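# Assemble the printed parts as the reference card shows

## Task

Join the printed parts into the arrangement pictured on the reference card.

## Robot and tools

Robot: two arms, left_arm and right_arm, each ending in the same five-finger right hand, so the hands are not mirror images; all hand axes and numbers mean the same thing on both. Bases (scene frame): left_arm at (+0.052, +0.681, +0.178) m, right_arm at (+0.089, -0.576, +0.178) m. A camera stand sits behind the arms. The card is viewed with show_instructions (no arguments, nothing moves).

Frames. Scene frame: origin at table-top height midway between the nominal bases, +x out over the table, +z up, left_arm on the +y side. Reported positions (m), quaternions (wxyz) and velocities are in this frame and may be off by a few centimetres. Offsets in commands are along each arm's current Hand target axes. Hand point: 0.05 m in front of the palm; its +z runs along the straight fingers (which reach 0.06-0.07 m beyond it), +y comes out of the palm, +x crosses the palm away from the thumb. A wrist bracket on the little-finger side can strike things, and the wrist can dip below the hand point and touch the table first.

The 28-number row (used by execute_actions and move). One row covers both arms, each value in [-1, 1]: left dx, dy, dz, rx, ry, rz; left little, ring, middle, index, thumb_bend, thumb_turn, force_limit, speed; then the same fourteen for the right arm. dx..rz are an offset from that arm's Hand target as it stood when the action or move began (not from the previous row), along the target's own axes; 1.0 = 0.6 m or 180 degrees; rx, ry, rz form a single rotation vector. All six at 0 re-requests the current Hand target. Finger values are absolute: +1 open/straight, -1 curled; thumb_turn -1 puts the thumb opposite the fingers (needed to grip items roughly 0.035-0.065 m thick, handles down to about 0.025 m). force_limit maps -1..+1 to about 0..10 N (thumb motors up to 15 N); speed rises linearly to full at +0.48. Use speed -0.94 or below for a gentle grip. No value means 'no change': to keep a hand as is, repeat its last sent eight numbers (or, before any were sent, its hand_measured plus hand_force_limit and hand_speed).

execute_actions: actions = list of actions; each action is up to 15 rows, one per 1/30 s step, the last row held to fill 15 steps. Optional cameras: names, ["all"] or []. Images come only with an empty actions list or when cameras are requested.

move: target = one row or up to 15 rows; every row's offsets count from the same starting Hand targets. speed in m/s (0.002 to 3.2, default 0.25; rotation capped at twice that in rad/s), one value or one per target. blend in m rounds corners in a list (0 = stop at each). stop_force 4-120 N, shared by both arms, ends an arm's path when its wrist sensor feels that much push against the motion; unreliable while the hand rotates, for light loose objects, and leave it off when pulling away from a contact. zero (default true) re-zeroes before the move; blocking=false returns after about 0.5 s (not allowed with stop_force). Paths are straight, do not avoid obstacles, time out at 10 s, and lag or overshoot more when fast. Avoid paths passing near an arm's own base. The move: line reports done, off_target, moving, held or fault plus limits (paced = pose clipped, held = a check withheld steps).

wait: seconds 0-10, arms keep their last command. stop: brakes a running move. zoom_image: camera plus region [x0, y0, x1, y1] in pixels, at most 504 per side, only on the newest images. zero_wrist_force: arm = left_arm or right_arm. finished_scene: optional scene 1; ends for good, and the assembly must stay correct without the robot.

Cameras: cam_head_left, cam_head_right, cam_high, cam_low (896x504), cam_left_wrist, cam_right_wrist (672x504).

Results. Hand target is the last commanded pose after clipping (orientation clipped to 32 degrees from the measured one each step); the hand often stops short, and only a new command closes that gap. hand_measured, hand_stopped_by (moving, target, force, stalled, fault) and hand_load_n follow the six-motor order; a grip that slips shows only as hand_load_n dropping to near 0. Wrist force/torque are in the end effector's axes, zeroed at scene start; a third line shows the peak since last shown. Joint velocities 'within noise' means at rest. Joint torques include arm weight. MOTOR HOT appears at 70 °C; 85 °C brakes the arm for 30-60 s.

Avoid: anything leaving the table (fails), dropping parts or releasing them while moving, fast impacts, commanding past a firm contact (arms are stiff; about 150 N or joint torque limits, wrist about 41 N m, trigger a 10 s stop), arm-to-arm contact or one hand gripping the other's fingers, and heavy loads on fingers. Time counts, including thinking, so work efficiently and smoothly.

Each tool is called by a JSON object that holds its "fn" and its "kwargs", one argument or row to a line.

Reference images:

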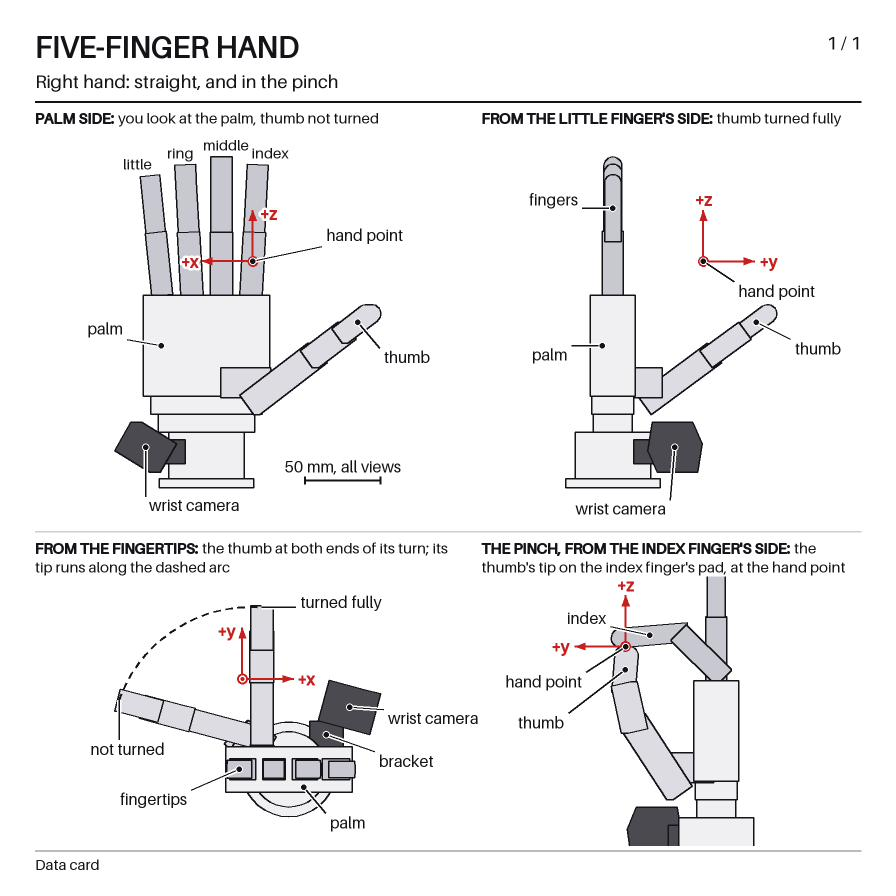

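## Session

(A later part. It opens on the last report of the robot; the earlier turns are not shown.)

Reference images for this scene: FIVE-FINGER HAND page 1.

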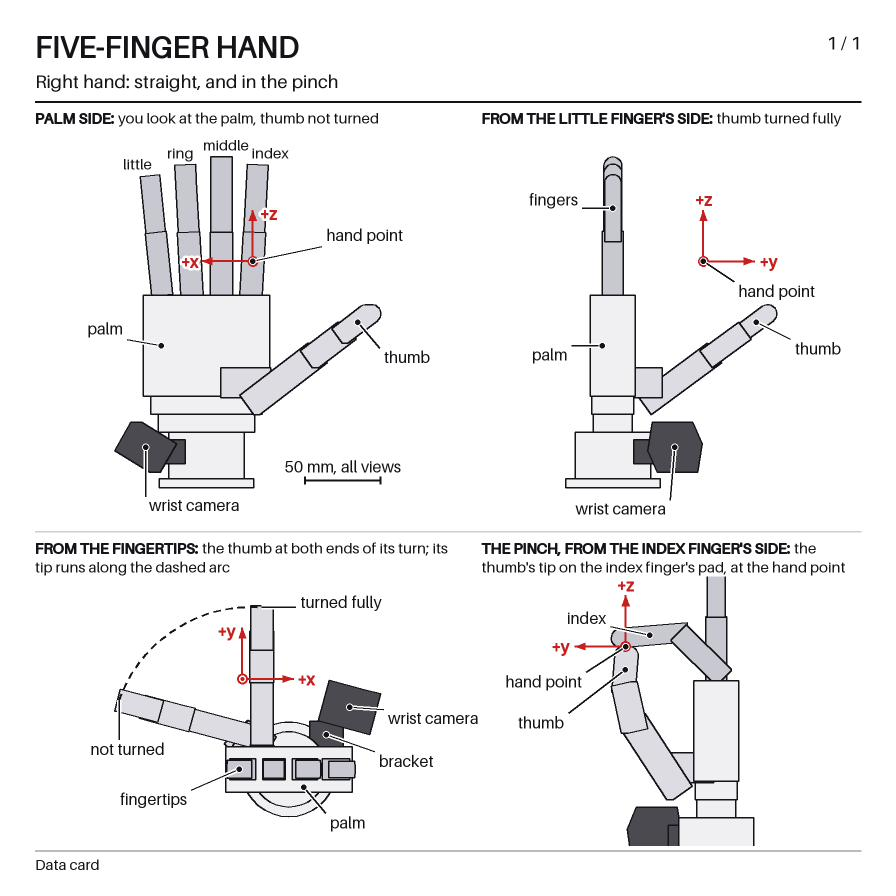

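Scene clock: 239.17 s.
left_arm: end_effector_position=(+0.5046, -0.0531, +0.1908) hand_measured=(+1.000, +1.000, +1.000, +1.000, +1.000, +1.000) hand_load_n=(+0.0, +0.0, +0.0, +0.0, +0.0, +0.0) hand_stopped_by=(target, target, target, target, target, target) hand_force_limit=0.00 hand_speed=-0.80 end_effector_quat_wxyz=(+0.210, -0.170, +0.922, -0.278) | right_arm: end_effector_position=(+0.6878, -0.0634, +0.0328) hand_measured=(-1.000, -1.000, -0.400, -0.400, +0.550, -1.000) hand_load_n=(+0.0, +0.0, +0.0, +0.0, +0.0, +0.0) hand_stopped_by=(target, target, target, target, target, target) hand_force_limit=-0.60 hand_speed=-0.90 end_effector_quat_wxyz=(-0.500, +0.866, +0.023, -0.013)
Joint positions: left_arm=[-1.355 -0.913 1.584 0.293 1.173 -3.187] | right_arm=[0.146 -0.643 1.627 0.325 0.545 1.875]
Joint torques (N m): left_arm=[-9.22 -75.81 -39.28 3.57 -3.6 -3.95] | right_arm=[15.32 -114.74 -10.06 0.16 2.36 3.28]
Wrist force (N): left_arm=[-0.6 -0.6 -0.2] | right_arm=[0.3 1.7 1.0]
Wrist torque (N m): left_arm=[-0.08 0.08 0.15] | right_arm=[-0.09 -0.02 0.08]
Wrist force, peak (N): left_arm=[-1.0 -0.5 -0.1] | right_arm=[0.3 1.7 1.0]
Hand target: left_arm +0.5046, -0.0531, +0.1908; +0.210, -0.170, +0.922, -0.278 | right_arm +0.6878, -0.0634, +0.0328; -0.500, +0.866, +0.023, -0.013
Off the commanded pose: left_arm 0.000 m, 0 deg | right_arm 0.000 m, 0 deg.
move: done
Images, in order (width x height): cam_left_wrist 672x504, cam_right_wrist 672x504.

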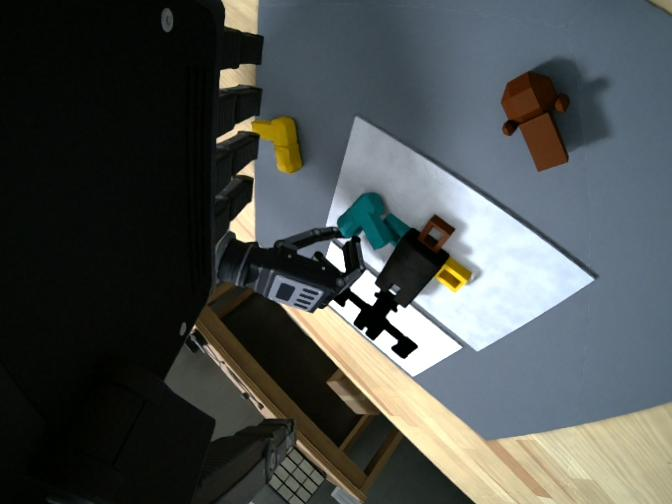

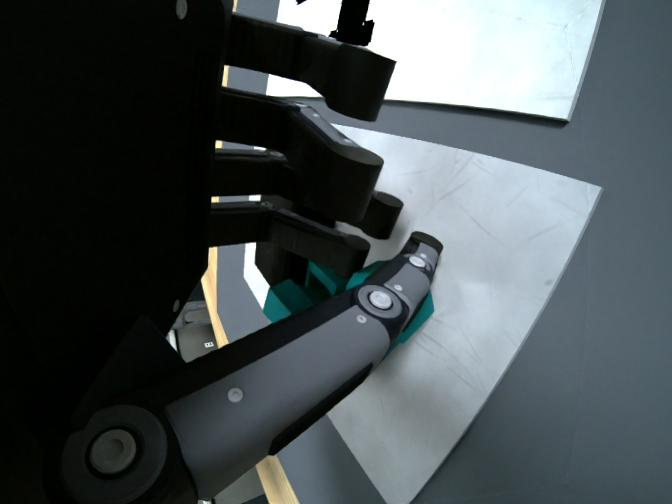

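{"fn": "move", "kwargs": {
  "target": [
    [0,0,0,0,0,0,1,1,1,1,1,1,0,-0.8,0,-0.101,-0.0583,0,0,0,-1,-1,-0.4,-0.4,0.55,-1,-0.6,-0.9],
    [0,0,0,0,0,0,1,1,1,1,1,1,0,-0.8,0,0.0,-0.26,0,0,0,-1,-1,1,1,0.5,-1,-0.6,0]
  ],
  "speed": 0.15,
  "cameras": ["all"]
}}

{"fn": "zoom_image", "kwargs": {
  "camera": "cam_high",
  "region": [345, 140, 465, 230]
}}

{"fn": "zoom_image", "kwargs": {
  "camera": "cam_left_wrist",
  "region": [230, 90, 350, 200]
}}

Scene clock: 243.77 s.
left_arm: end_effector_position=(+0.5046, -0.0531, +0.1908) hand_measured=(+1.000, +1.000, +1.000, +1.000, +1.000, +1.000) hand_load_n=(+0.0, +0.0, +0.0, +0.0, +0.0, -0.5) hand_stopped_by=(target, target, target, target, target, target) hand_force_limit=0.00 hand_speed=-0.80 end_effector_quat_wxyz=(+0.210, -0.170, +0.922, -0.278) | right_arm: end_effector_position=(+0.6950, -0.1983, +0.1108) hand_measured=(-1.000, -1.000, +1.000, +1.000, +0.500, -1.000) hand_load_n=(+0.0, +0.0, +0.0, +0.0, +0.0, +0.0) hand_stopped_by=(target, target, target, target, target, target) hand_force_limit=-0.60 hand_speed=0.00 end_effector_quat_wxyz=(-0.500, +0.866, +0.023, -0.013)
Joint positions: left_arm=[-1.355 -0.913 1.584 0.293 1.173 -3.187] | right_arm=[-0.056 -0.729 1.725 0.655 0.526 1.479]
Joint torques (N m): left_arm=[-11.82 -73.4 -39.48 3.67 -3.12 -3.83] | right_arm=[-15.19 -68.29 -11.25 7.25 1.16 -3.37]
Wrist force (N): left_arm=[-0.5 -0.1 -0.1] | right_arm=[0.9 1.5 -0.1]
Wrist torque (N m): left_arm=[-0.01 0.07 0.17] | right_arm=[-0.02 -0.06 0.29]
Wrist force, peak (N): left_arm=[-0.9 -0.8 0.0] | right_arm=[0.8 2.4 1.4]
Hand target: left_arm +0.5046, -0.0531, +0.1908; +0.210, -0.170, +0.922, -0.278 | right_arm +0.6950, -0.1983, +0.1108; -0.500, +0.866, +0.023, -0.013
Off the commanded pose: left_arm 0.000 m, 0 deg | right_arm 0.000 m, 0 deg.
move: done

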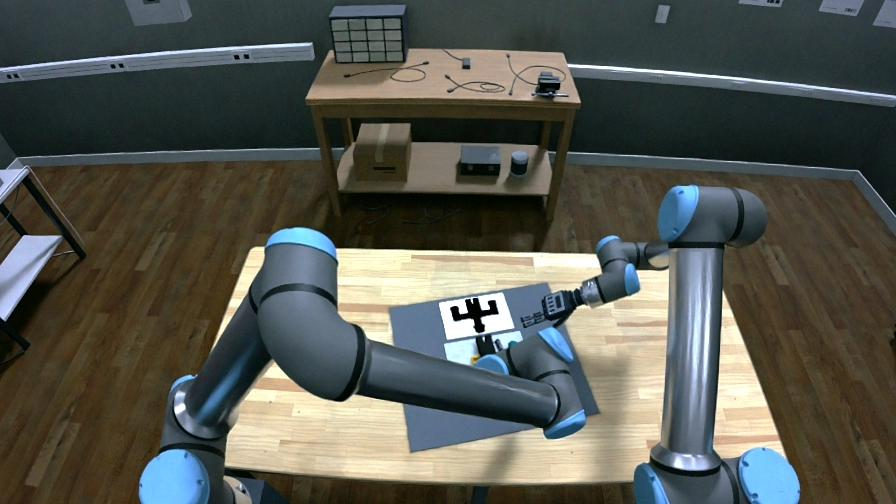

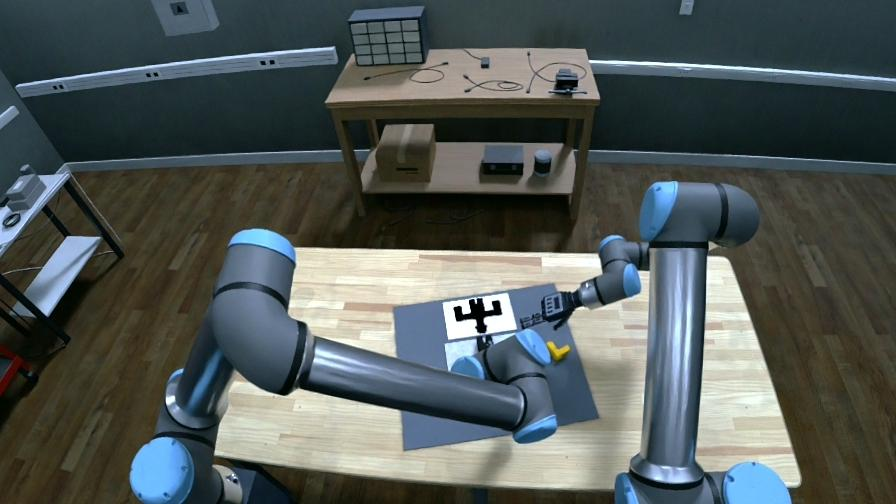

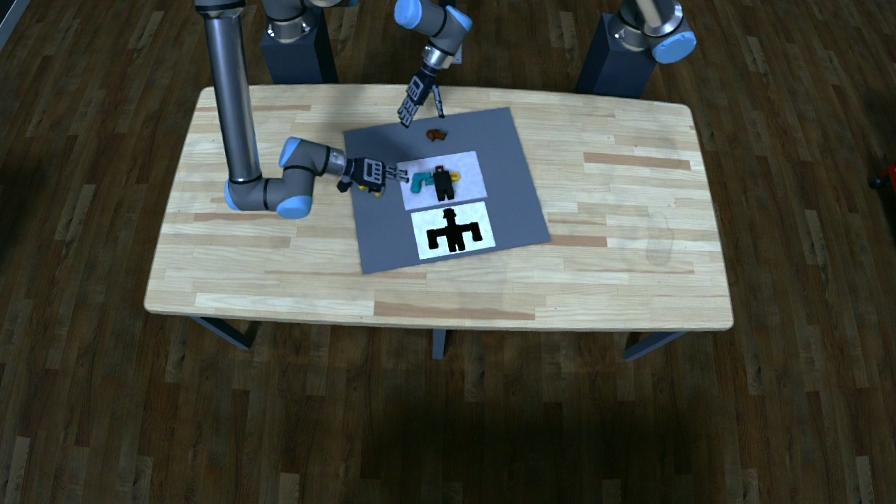

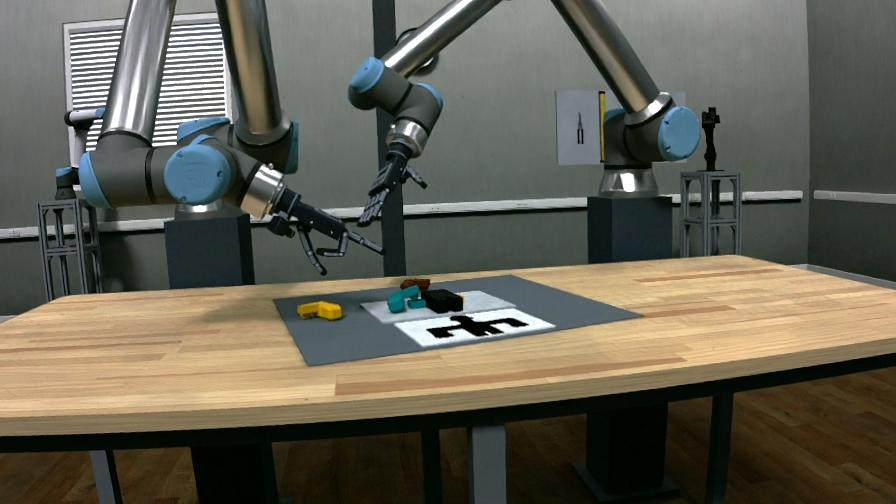

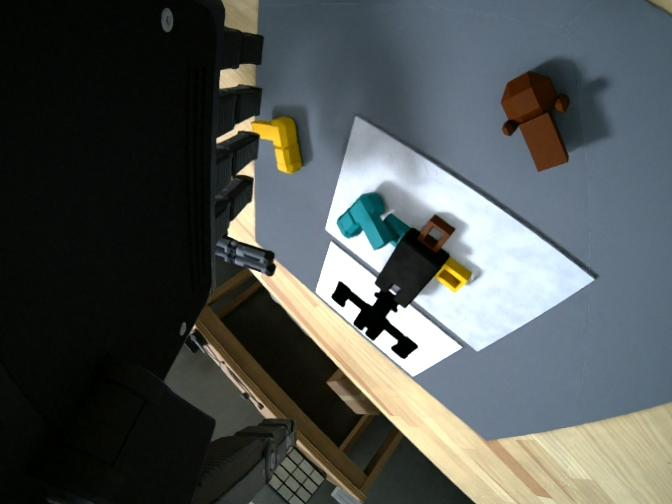

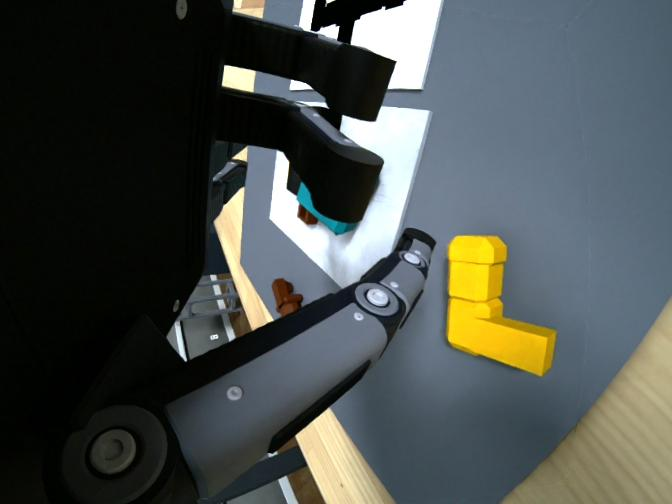

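Scaled by 4.200.

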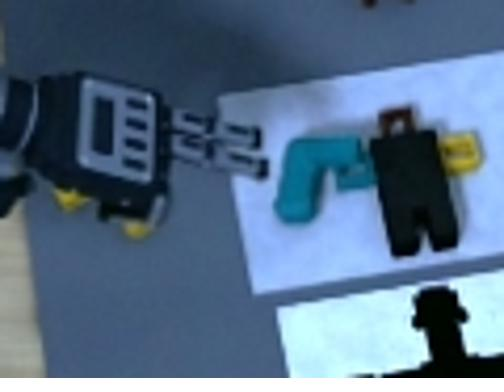

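Scaled by 4.200 from the camera's 672x504 image, which has a finer 960x720 frame.

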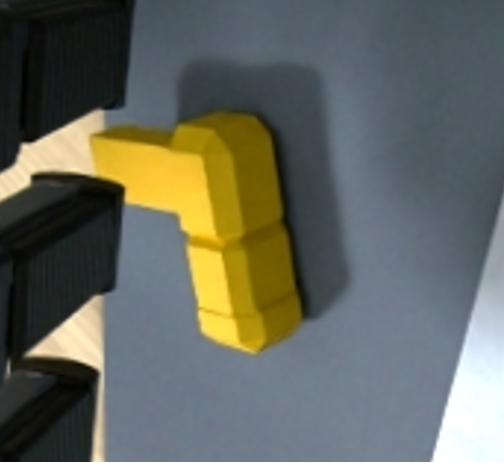

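{"fn": "move", "kwargs": {
  "target": [0,0,0,0,0,0,1,1,1,1,1,1,0,-0.8,-0.038,0.0193,0.0032,0,-0.1588,-0.0917,-1,-1,1,1,0.5,-1,-0.6,0],
  "speed": 0.15,
  "cameras": ["cam_right_wrist","cam_low","cam_left_wrist"]
}}

{"fn": "zoom_image", "kwargs": {
  "camera": "cam_left_wrist",
  "region": [220, 90, 340, 200]
}}

{"fn": "zoom_image", "kwargs": {
  "camera": "cam_low",
  "region": [270, 250, 390, 330]
}}

Scene clock: 247.80 s.
left_arm: end_effector_position=(+0.5046, -0.0531, +0.1908) hand_measured=(+1.000, +1.000, +1.000, +1.000, +1.000, +1.000) hand_load_n=(-0.5, +0.0, +0.0, +0.0, +0.0, -0.5) hand_stopped_by=(target, target, target, target, target, target) hand_force_limit=0.00 hand_speed=-0.80 end_effector_quat_wxyz=(+0.210, -0.170, +0.922, -0.278) | right_arm: end_effector_position=(+0.6724, -0.2036, +0.0999) hand_measured=(-1.000, -1.000, +1.000, +1.000, +0.500, -1.000) hand_load_n=(+0.0, +0.0, +0.0, +0.0, +0.0, +0.0) hand_stopped_by=(target, target, target, target, target, target) hand_force_limit=-0.60 hand_speed=0.00 end_effector_quat_wxyz=(-0.475, +0.824, +0.268, -0.155)
Joint positions: left_arm=[-1.355 -0.913 1.584 0.293 1.173 -3.187] | right_arm=[0.011 -0.561 1.557 1.315 0.744 0.679]
Joint torques (N m): left_arm=[-9.21 -76.62 -38.49 3.65 -3.72 -3.93] | right_arm=[16.09 -75.37 -30.68 8.46 3.9 -2.58]
Wrist force (N): left_arm=[0.0 -0.1 0.4] | right_arm=[1.0 1.7 1.1]
Wrist torque (N m): left_arm=[-0.06 -0.03 0.20] | right_arm=[-0.07 -0.22 0.38]
Wrist force, peak (N): left_arm=[-1.2 -0.5 0.1] | right_arm=[1.7 1.8 1.3]
Hand target: left_arm +0.5046, -0.0531, +0.1908; +0.210, -0.170, +0.922, -0.278 | right_arm +0.6724, -0.2036, +0.0998; -0.475, +0.824, +0.268, -0.155
Off the commanded pose: left_arm 0.000 m, 0 deg | right_arm 0.000 m, 0 deg.
move: done
Images, in order (width x height): cam_low 896x504, cam_left_wrist 672x504, cam_right_wrist 672x504.

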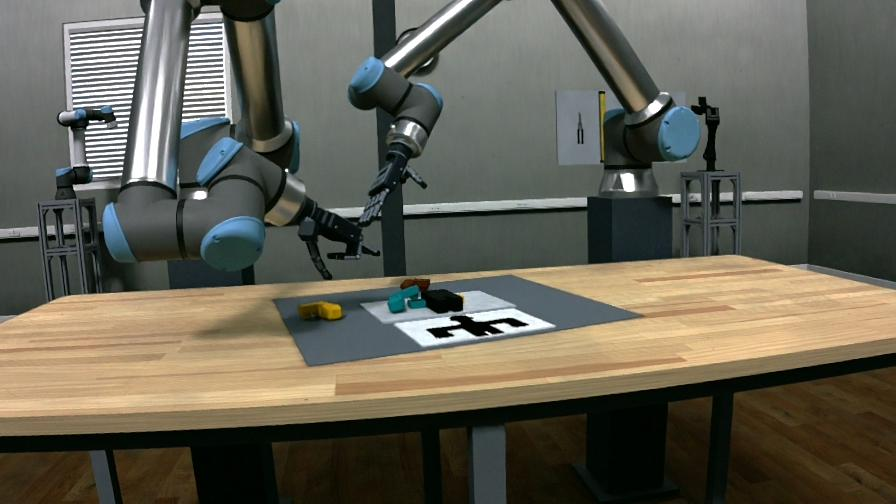

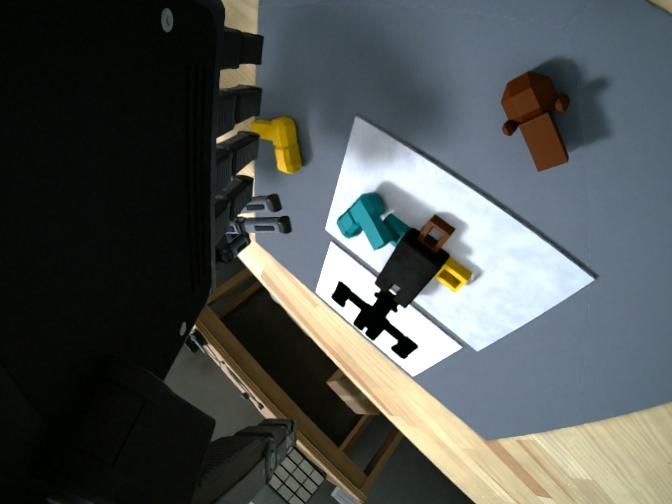

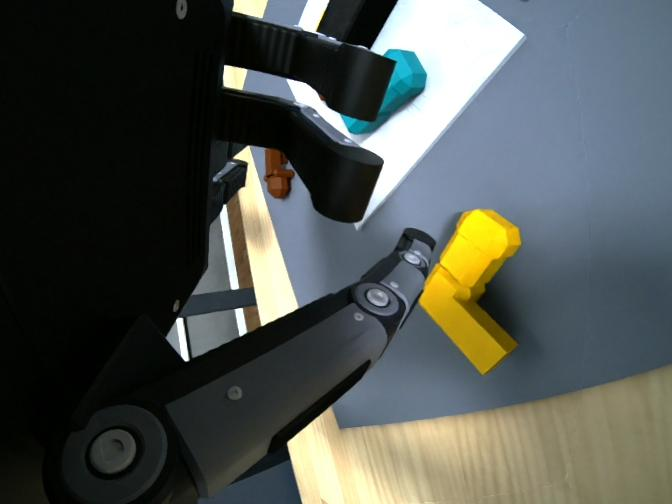

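Scaled by 4.200 from the camera's 672x504 image, which has a finer 960x720 frame.

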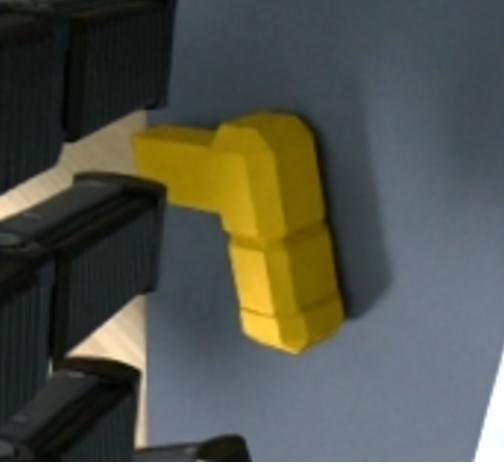

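Scaled by 4.200.

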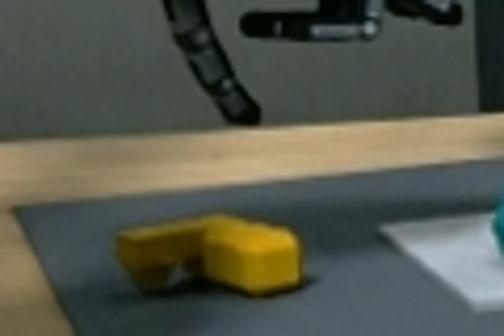

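{"fn": "move", "kwargs": {
  "target": [0,0,0,0,0,0,1,1,1,1,1,1,0,-0.8,0,0.1022,0.0397,0,0,0,-1,-1,1,1,0.5,-1,-0.6,0],
  "speed": 0.08,
  "stop_force": 6,
  "cameras": ["cam_right_wrist","cam_low","cam_left_wrist"]
}}

{"fn": "zoom_image", "kwargs": {
  "camera": "cam_right_wrist",
  "region": [300, 170, 500, 330]
}}

{"fn": "zoom_image", "kwargs": {
  "camera": "cam_low",
  "region": [270, 250, 390, 330]
}}

Scene clock: 250.77 s.
left_arm: end_effector_position=(+0.5046, -0.0531, +0.1908) hand_measured=(+1.000, +1.000, +1.000, +1.000, +1.000, +1.000) hand_load_n=(+0.0, +0.0, +0.0, +0.0, +0.0, -0.5) hand_stopped_by=(target, target, target, target, target, target) hand_force_limit=0.00 hand_speed=-0.80 end_effector_quat_wxyz=(+0.210, -0.170, +0.922, -0.278) | right_arm: end_effector_position=(+0.6783, -0.2117, +0.0348) hand_measured=(-1.000, -1.000, +1.000, +1.000, +0.500, -1.000) hand_load_n=(+0.0, +0.0, -0.5, +0.0, +0.0, +0.0) hand_stopped_by=(target, target, target, target, target, target) hand_force_limit=-0.60 hand_speed=0.00 end_effector_quat_wxyz=(-0.475, +0.824, +0.268, -0.155)
Joint positions: left_arm=[-1.355 -0.913 1.584 0.293 1.173 -3.187] | right_arm=[-0.001 -0.467 1.516 1.272 0.752 0.666]
Joint torques (N m): left_arm=[-9.56 -75.67 -40.59 3.52 -3.38 -4.02] | right_arm=[-15.45 -81.72 -28.45 0.23 2.53 -3.29]
Wrist force (N): left_arm=[-0.4 -0.2 -0.1] | right_arm=[1.7 1.6 0.7]
Wrist torque (N m): left_arm=[-0.04 0.04 0.17] | right_arm=[-0.08 -0.26 0.40]
Wrist force, peak (N): left_arm=[-0.6 -1.1 0.2] | right_arm=[1.1 2.3 1.1]
Hand target: left_arm +0.5046, -0.0531, +0.1908; +0.210, -0.170, +0.922, -0.278 | right_arm +0.6783, -0.2117, +0.0348; -0.475, +0.824, +0.268, -0.155
Off the commanded pose: left_arm 0.000 m, 0 deg | right_arm 0.000 m, 0 deg.
move: done
Images, in order (width x height): cam_low 896x504, cam_left_wrist 672x504, cam_right_wrist 672x504.

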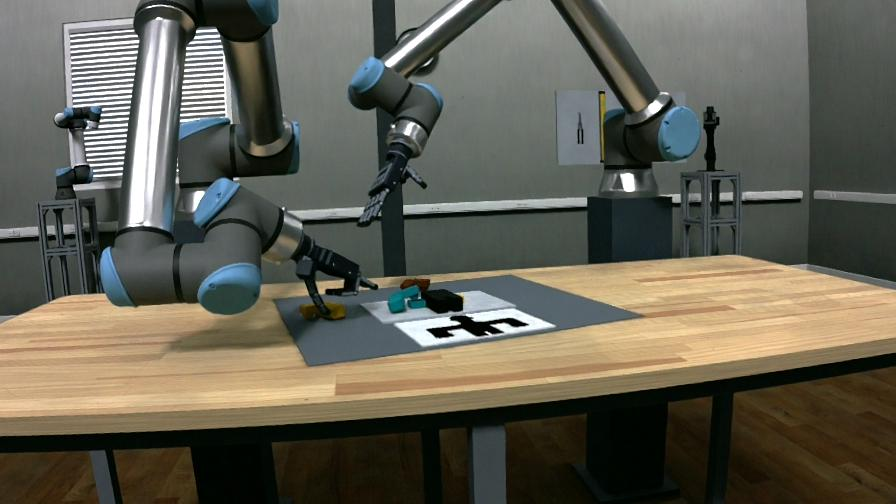

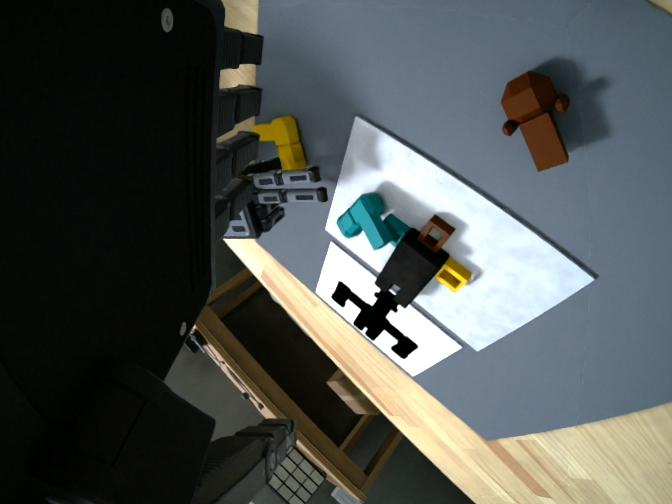

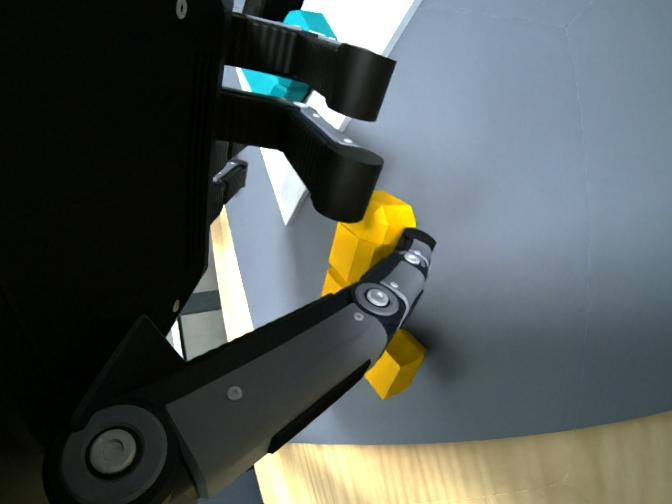

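Scaled by 2.520 from the camera's 672x504 image, which has a finer 960x720 frame.

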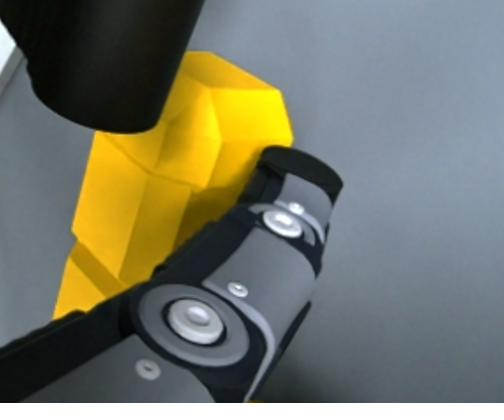

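Scaled by 4.200.

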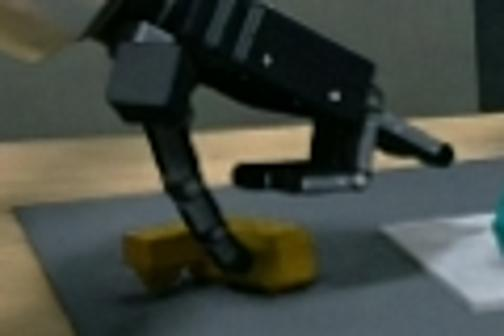

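{"fn": "move", "kwargs": {
  "target": [0,0,0,0,0,0,1,1,1,1,1,1,0,-0.8,0,0.0058,0.0033,0,0,0,-1,-1,0.15,0.15,0.5,-1,-0.6,-0.5],
  "speed": 0.03
}}

{"fn": "move", "kwargs": {
  "target": [0,0,0,0,0,0,1,1,1,1,1,1,0,-0.8,0,0,0,0,0,0,-1,-1,-0.4,-0.4,0.5,-1,-0.55,-0.88]
}}

{"fn": "move", "kwargs": {
  "target": [0,0,0,0,0,0,1,1,1,1,1,1,0,-0.8,0,0,0,0,0,0,-1,-1,-0.45,-0.45,0.5,-1,0.1,-0.9],
  "cameras": ["cam_right_wrist","cam_low","cam_left_wrist"]
}}

{"fn": "zoom_image", "kwargs": {
  "camera": "cam_right_wrist",
  "region": [250, 170, 450, 410]
}}

{"fn": "zoom_image", "kwargs": {
  "camera": "cam_low",
  "region": [270, 250, 390, 330]
}}

Scene clock: 252.27 s.
left_arm: end_effector_position=(+0.5046, -0.0531, +0.1908) hand_measured=(+1.000, +1.000, +1.000, +1.000, +1.000, +1.000) hand_load_n=(+0.0, +0.0, +0.0, +0.0, +0.0, -0.5) hand_stopped_by=(target, target, target, target, target, target) hand_force_limit=0.00 hand_speed=-0.80 end_effector_quat_wxyz=(+0.210, -0.170, +0.922, -0.278) | right_arm: end_effector_position=(+0.6783, -0.2118, +0.0309) hand_measured=(-1.000, -1.000, +0.150, +0.150, +0.500, -1.000) hand_load_n=(+0.0, +0.5, +0.0, +0.0, +0.0, +0.0) hand_stopped_by=(target, target, target, target, target, target) hand_force_limit=-0.60 hand_speed=-0.50 end_effector_quat_wxyz=(-0.475, +0.824, +0.268, -0.155)
Joint positions: left_arm=[-1.355 -0.913 1.584 0.293 1.173 -3.187] | right_arm=[-0.001 -0.462 1.513 1.269 0.752 0.666]
Joint torques (N m): left_arm=[-8.09 -76.25 -39.27 3.96 -3.28 -3.71] | right_arm=[-10.71 -79.9 -28.85 0.45 2.44 -3.58]
Wrist force (N): left_arm=[-0.3 -0.4 -0.1] | right_arm=[1.3 1.6 0.8]
Wrist torque (N m): left_arm=[-0.06 0.03 0.17] | right_arm=[-0.06 -0.21 0.39]
Wrist force, peak (N): left_arm=[-0.4 -0.9 0.1] | right_arm=[1.9 1.9 1.0]
Hand target: left_arm +0.5046, -0.0531, +0.1908; +0.210, -0.170, +0.922, -0.278 | right_arm +0.6783, -0.2118, +0.0308; -0.475, +0.824, +0.268, -0.155
Off the commanded pose: left_arm 0.000 m, 0 deg | right_arm 0.000 m, 0 deg.
move: done

Scene clock: 253.13 s.
left_arm: end_effector_position=(+0.5046, -0.0531, +0.1908) hand_measured=(+1.000, +1.000, +1.000, +1.000, +1.000, +1.000) hand_load_n=(+0.0, +0.0, +0.0, +0.0, +0.0, +0.0) hand_stopped_by=(target, target, target, target, target, target) hand_force_limit=0.00 hand_speed=-0.80 end_effector_quat_wxyz=(+0.210, -0.170, +0.922, -0.278) | right_arm: end_effector_position=(+0.6783, -0.2118, +0.0308) hand_measured=(-1.000, -1.000, -0.048, -0.038, +0.500, -1.000) hand_load_n=(+0.0, +0.0, +2.5, +1.5, +3.0, +1.0) hand_stopped_by=(target, target, force, force, target, target) hand_force_limit=-0.55 hand_speed=-0.88 end_effector_quat_wxyz=(-0.475, +0.824, +0.268, -0.155)
Joint positions: left_arm=[-1.355 -0.913 1.584 0.293 1.173 -3.187] | right_arm=[-0.001 -0.461 1.513 1.269 0.752 0.666]
Joint torques (N m): left_arm=[-7.92 -77.62 -39.6 3.33 -3.43 -3.69] | right_arm=[-12.82 -82.1 -29.54 -0.03 2.75 -3.62]
Wrist force (N): left_arm=[-0.4 -0.1 0.6] | right_arm=[1.0 1.0 -0.2]
Wrist torque (N m): left_arm=[-0.07 0.03 0.17] | right_arm=[-0.03 -0.15 0.38]
Wrist force, peak (N): left_arm=[-0.8 -0.4 0.4] | right_arm=[1.5 1.7 1.2]
Hand target: left_arm +0.5046, -0.0531, +0.1908; +0.210, -0.170, +0.922, -0.278 | right_arm +0.6783, -0.2118, +0.0308; -0.475, +0.824, +0.268, -0.155
Off the commanded pose: left_arm 0.000 m, 0 deg | right_arm 0.000 m, 0 deg.
move: done

Scene clock: 253.63 s.
left_arm: end_effector_position=(+0.5046, -0.0531, +0.1908) hand_measured=(+1.000, +1.000, +1.000, +1.000, +1.000, +1.000) hand_load_n=(+0.0, +0.0, +0.0, +0.0, +0.0, -0.5) hand_stopped_by=(target, target, target, target, target, target) hand_force_limit=0.00 hand_speed=-0.80 end_effector_quat_wxyz=(+0.210, -0.170, +0.922, -0.278) | right_arm: end_effector_position=(+0.6783, -0.2118, +0.0308) hand_measured=(-1.000, -1.000, -0.066, -0.064, +0.502, -1.000) hand_load_n=(+0.0, +0.0, +4.5, +7.5, +7.0, +1.0) hand_stopped_by=(target, target, force, force, target, target) hand_force_limit=0.10 hand_speed=-0.90 end_effector_quat_wxyz=(-0.475, +0.824, +0.268, -0.155)
Joint positions: left_arm=[-1.355 -0.913 1.584 0.293 1.173 -3.187] | right_arm=[-0.001 -0.461 1.513 1.269 0.752 0.666]
Joint torques (N m): left_arm=[-9 -74.35 -39.7 3.46 -3.25 -3.7] | right_arm=[-14.45 -81.58 -27.94 0.21 2.86 -3.56]
Wrist force (N): left_arm=[-0.4 -0.1 0.1] | right_arm=[0.6 -4.0 -1.5]
Wrist torque (N m): left_arm=[-0.03 0.04 0.18] | right_arm=[-0.04 -0.15 0.35]
Wrist force, peak (N): left_arm=[-0.7 -0.5 0.2] | right_arm=[1.0 -5.3 -1.3]
Hand target: left_arm +0.5046, -0.0531, +0.1908; +0.210, -0.170, +0.922, -0.278 | right_arm +0.6783, -0.2118, +0.0308; -0.475, +0.824, +0.268, -0.155
Off the commanded pose: left_arm 0.000 m, 0 deg | right_arm 0.000 m, 0 deg.
move: done
Images, in order (width x height): cam_low 896x504, cam_left_wrist 672x504, cam_right_wrist 672x504.

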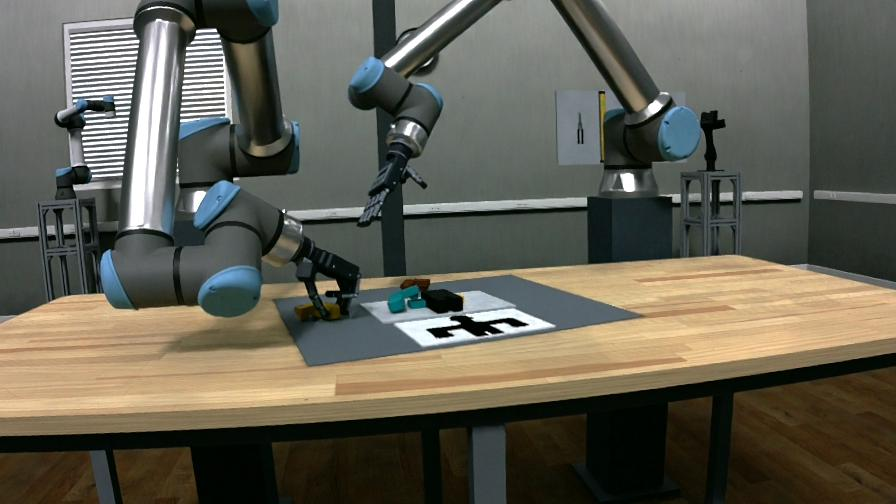

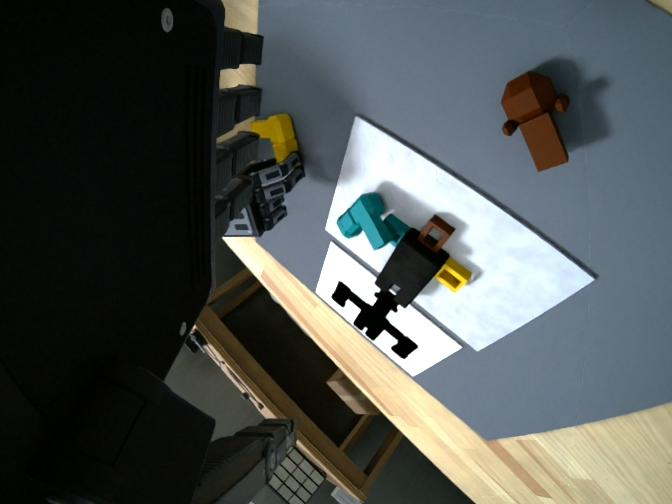

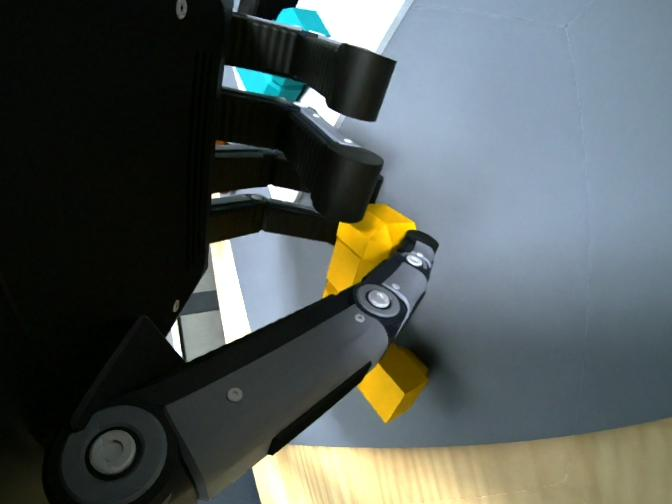

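Scaled by 2.100 from the camera's 672x504 image, which has a finer 960x720 frame.

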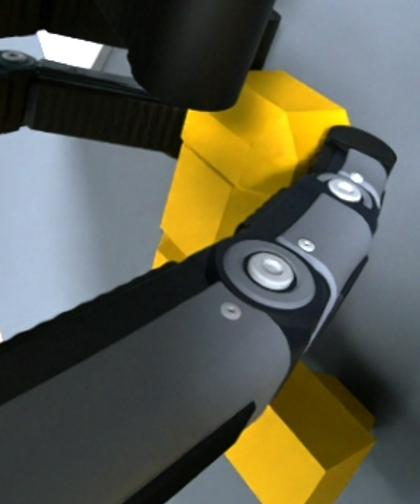

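Scaled by 4.200.

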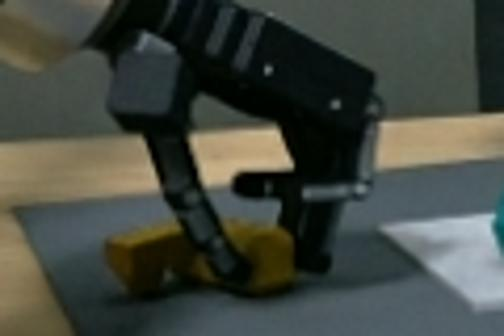

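{"fn": "move", "kwargs": {
  "target": [-0.111,0.1705,-0.1085,0.0651,0.1298,0.1684,1,1,1,1,1,1,0,-0.8,0,-0.101,-0.0583,0,0,0,-1,-1,-0.45,-0.45,0.5,-1,0.1,-0.9],
  "speed": 0.1,
  "cameras": ["cam_left_wrist","cam_right_wrist","cam_low"]
}}

{"fn": "zoom_image", "kwargs": {
  "camera": "cam_low",
  "region": [270, 230, 390, 310]
}}

Scene clock: 259.03 s.
left_arm: end_effector_position=(+0.5101, +0.0848, +0.1998) hand_measured=(+1.000, +1.000, +1.000, +1.000, +1.000, +1.000) hand_load_n=(+0.0, +0.0, -0.5, +0.0, +0.0, +0.0) hand_stopped_by=(target, target, target, target, target, target) hand_force_limit=0.00 hand_speed=-0.80 end_effector_quat_wxyz=(+0.102, +0.156, +0.924, -0.333) | right_arm: end_effector_position=(+0.6783, -0.2117, +0.1008) hand_measured=(-1.000, -1.000, -0.066, -0.064, +0.502, -1.000) hand_load_n=(+0.0, +0.0, +4.0, +6.5, +8.5, +0.5) hand_stopped_by=(target, target, force, force, target, target) hand_force_limit=0.10 hand_speed=-0.90 end_effector_quat_wxyz=(-0.475, +0.824, +0.268, -0.155)
Joint positions: left_arm=[-1.146 -1.124 1.914 0.087 1.748 -2.469] | right_arm=[-0.001 -0.559 1.551 1.329 0.752 0.666]
Joint torques (N m): left_arm=[9.92 -75.73 -17.86 4.07 3.41 4.68] | right_arm=[10.72 -120.02 -9.3 6.96 -4.99 1.39]
Wrist force (N): left_arm=[-0.1 -0.2 -0.4] | right_arm=[1.5 2.3 0.9]
Wrist torque (N m): left_arm=[-0.03 0.01 -0.10] | right_arm=[0.04 -0.30 0.42]
Wrist force, peak (N): left_arm=[-1.1 -0.4 0.4] | right_arm=[1.2 -4.6 -1.3]
Hand target: left_arm +0.5101, +0.0849, +0.1998; +0.102, +0.156, +0.924, -0.333 | right_arm +0.6783, -0.2117, +0.1008; -0.475, +0.824, +0.268, -0.155
Off the commanded pose: left_arm 0.000 m, 0 deg | right_arm 0.000 m, 0 deg.
move: done
Images, in order (width x height): cam_low 896x504, cam_left_wrist 672x504, cam_right_wrist 672x504.

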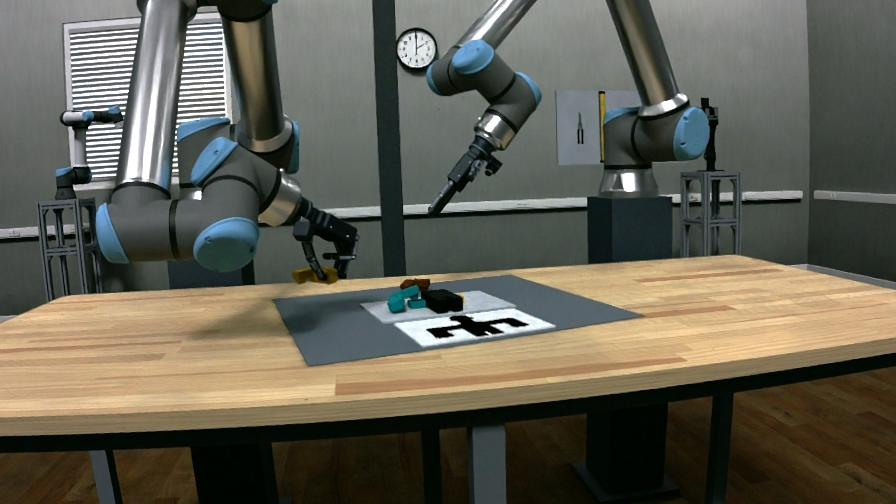

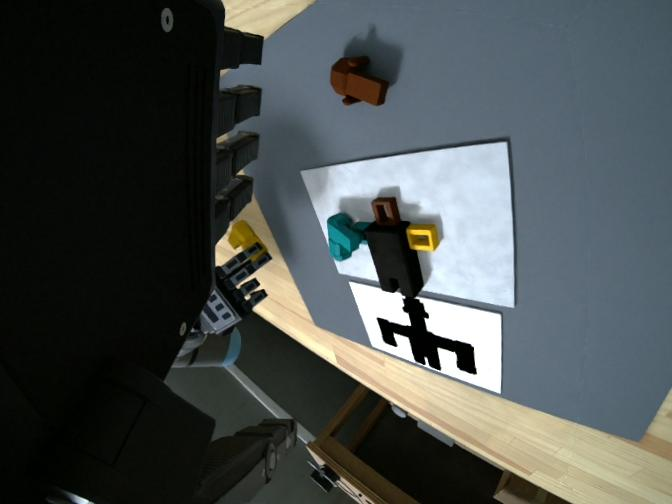

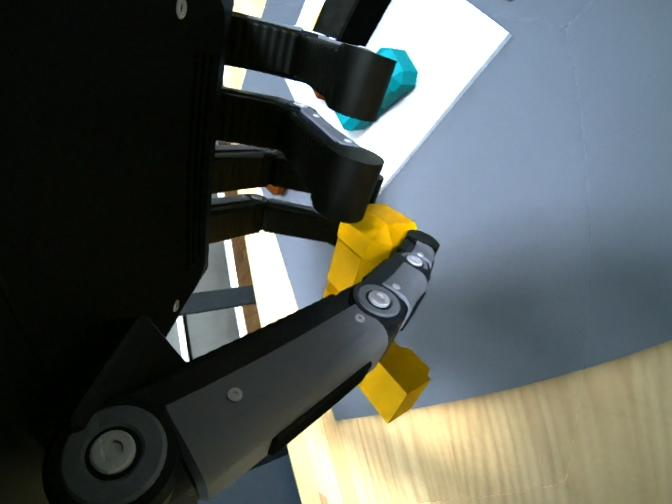

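Scaled by 4.200.

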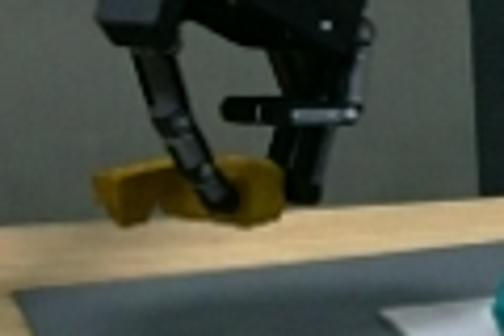

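{"fn": "move", "kwargs": {
  "target": [0,0,0,0,0,0,1,1,1,1,1,1,0,-0.8,0.188,-0.2046,0.3543,0,0.101,0.0583,-1,-1,-0.45,-0.45,0.5,-1,0.1,-0.9],
  "speed": 0.12,
  "cameras": ["cam_left_wrist","cam_right_wrist","cam_low"]
}}

{"fn": "zoom_image", "kwargs": {
  "camera": "cam_left_wrist",
  "region": [350, 170, 490, 300]
}}

{"fn": "zoom_image", "kwargs": {
  "camera": "cam_low",
  "region": [390, 220, 510, 320]
}}

Scene clock: 262.50 s.
left_arm: end_effector_position=(+0.5101, +0.0849, +0.1998) hand_measured=(+1.000, +1.000, +1.000, +1.000, +1.000, +1.000) hand_load_n=(+0.0, +0.0, +0.0, +0.0, +0.0, +0.0) hand_stopped_by=(target, target, target, target, target, target) hand_force_limit=0.00 hand_speed=-0.80 end_effector_quat_wxyz=(+0.102, +0.156, +0.924, -0.333) | right_arm: end_effector_position=(+0.6252, +0.0531, +0.1007) hand_measured=(-1.000, -1.000, -0.066, -0.064, +0.502, -1.000) hand_load_n=(+0.0, +0.0, +4.0, +6.0, +8.5, +0.5) hand_stopped_by=(target, target, force, force, target, target) hand_force_limit=0.10 hand_speed=-0.90 end_effector_quat_wxyz=(-0.496, +0.859, +0.113, -0.066)
Joint positions: left_arm=[-1.145 -1.124 1.914 0.087 1.748 -2.469] | right_arm=[0.328 -0.674 1.521 0.506 0.538 1.823]
Joint torques (N m): left_arm=[10.33 -71.57 -22.64 3.77 3.53 4.64] | right_arm=[14.95 -118.88 -14.09 -0.15 2.26 3.37]
Wrist force (N): left_arm=[-0.2 -0.1 -0.3] | right_arm=[0.6 1.5 0.2]
Wrist torque (N m): left_arm=[-0.01 0.02 -0.10] | right_arm=[-0.02 -0.04 0.03]
Wrist force, peak (N): left_arm=[-0.6 -0.5 -0.6] | right_arm=[1.8 2.0 0.7]
Hand target: left_arm +0.5101, +0.0849, +0.1998; +0.102, +0.156, +0.924, -0.333 | right_arm +0.6251, +0.0531, +0.1007; -0.496, +0.859, +0.113, -0.066
Off the commanded pose: left_arm 0.000 m, 0 deg | right_arm 0.000 m, 0 deg.
move: done
Images, in order (width x height): cam_low 896x504, cam_left_wrist 672x504, cam_right_wrist 672x504.

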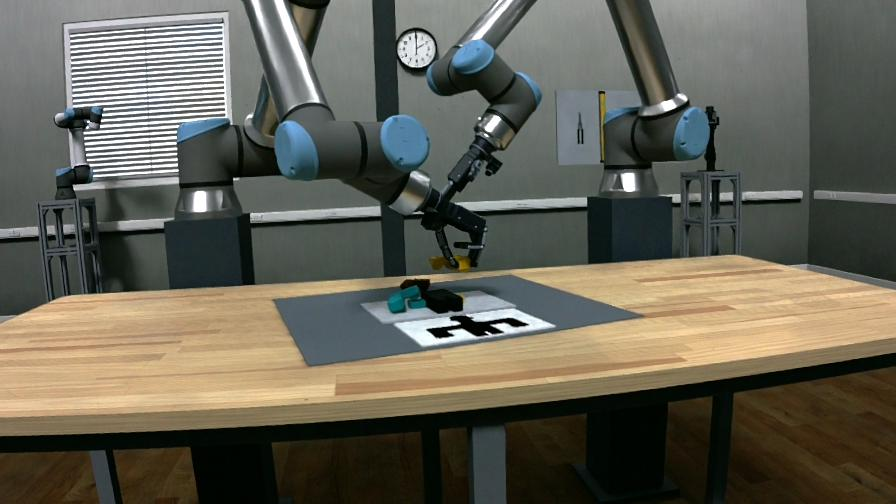

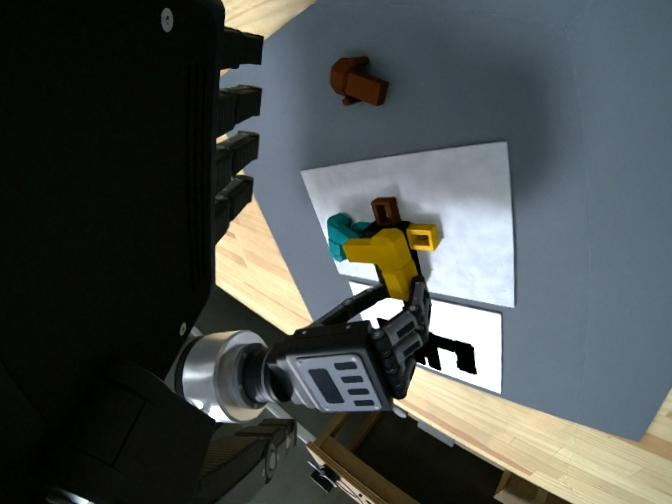

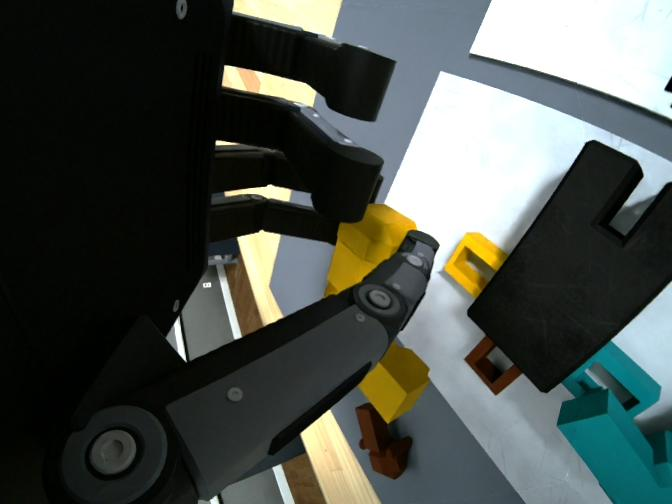

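Scaled by 3.600 from the camera's 672x504 image, which has a finer 960x720 frame.

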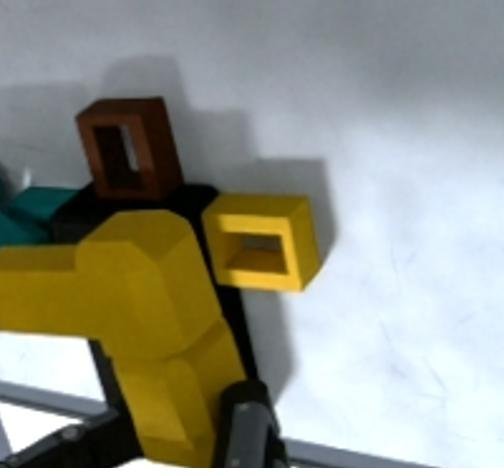

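Scaled by 4.200.

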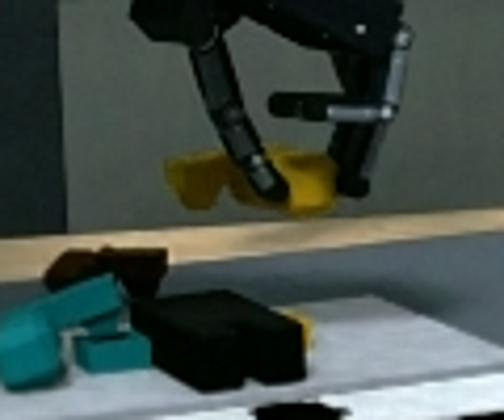

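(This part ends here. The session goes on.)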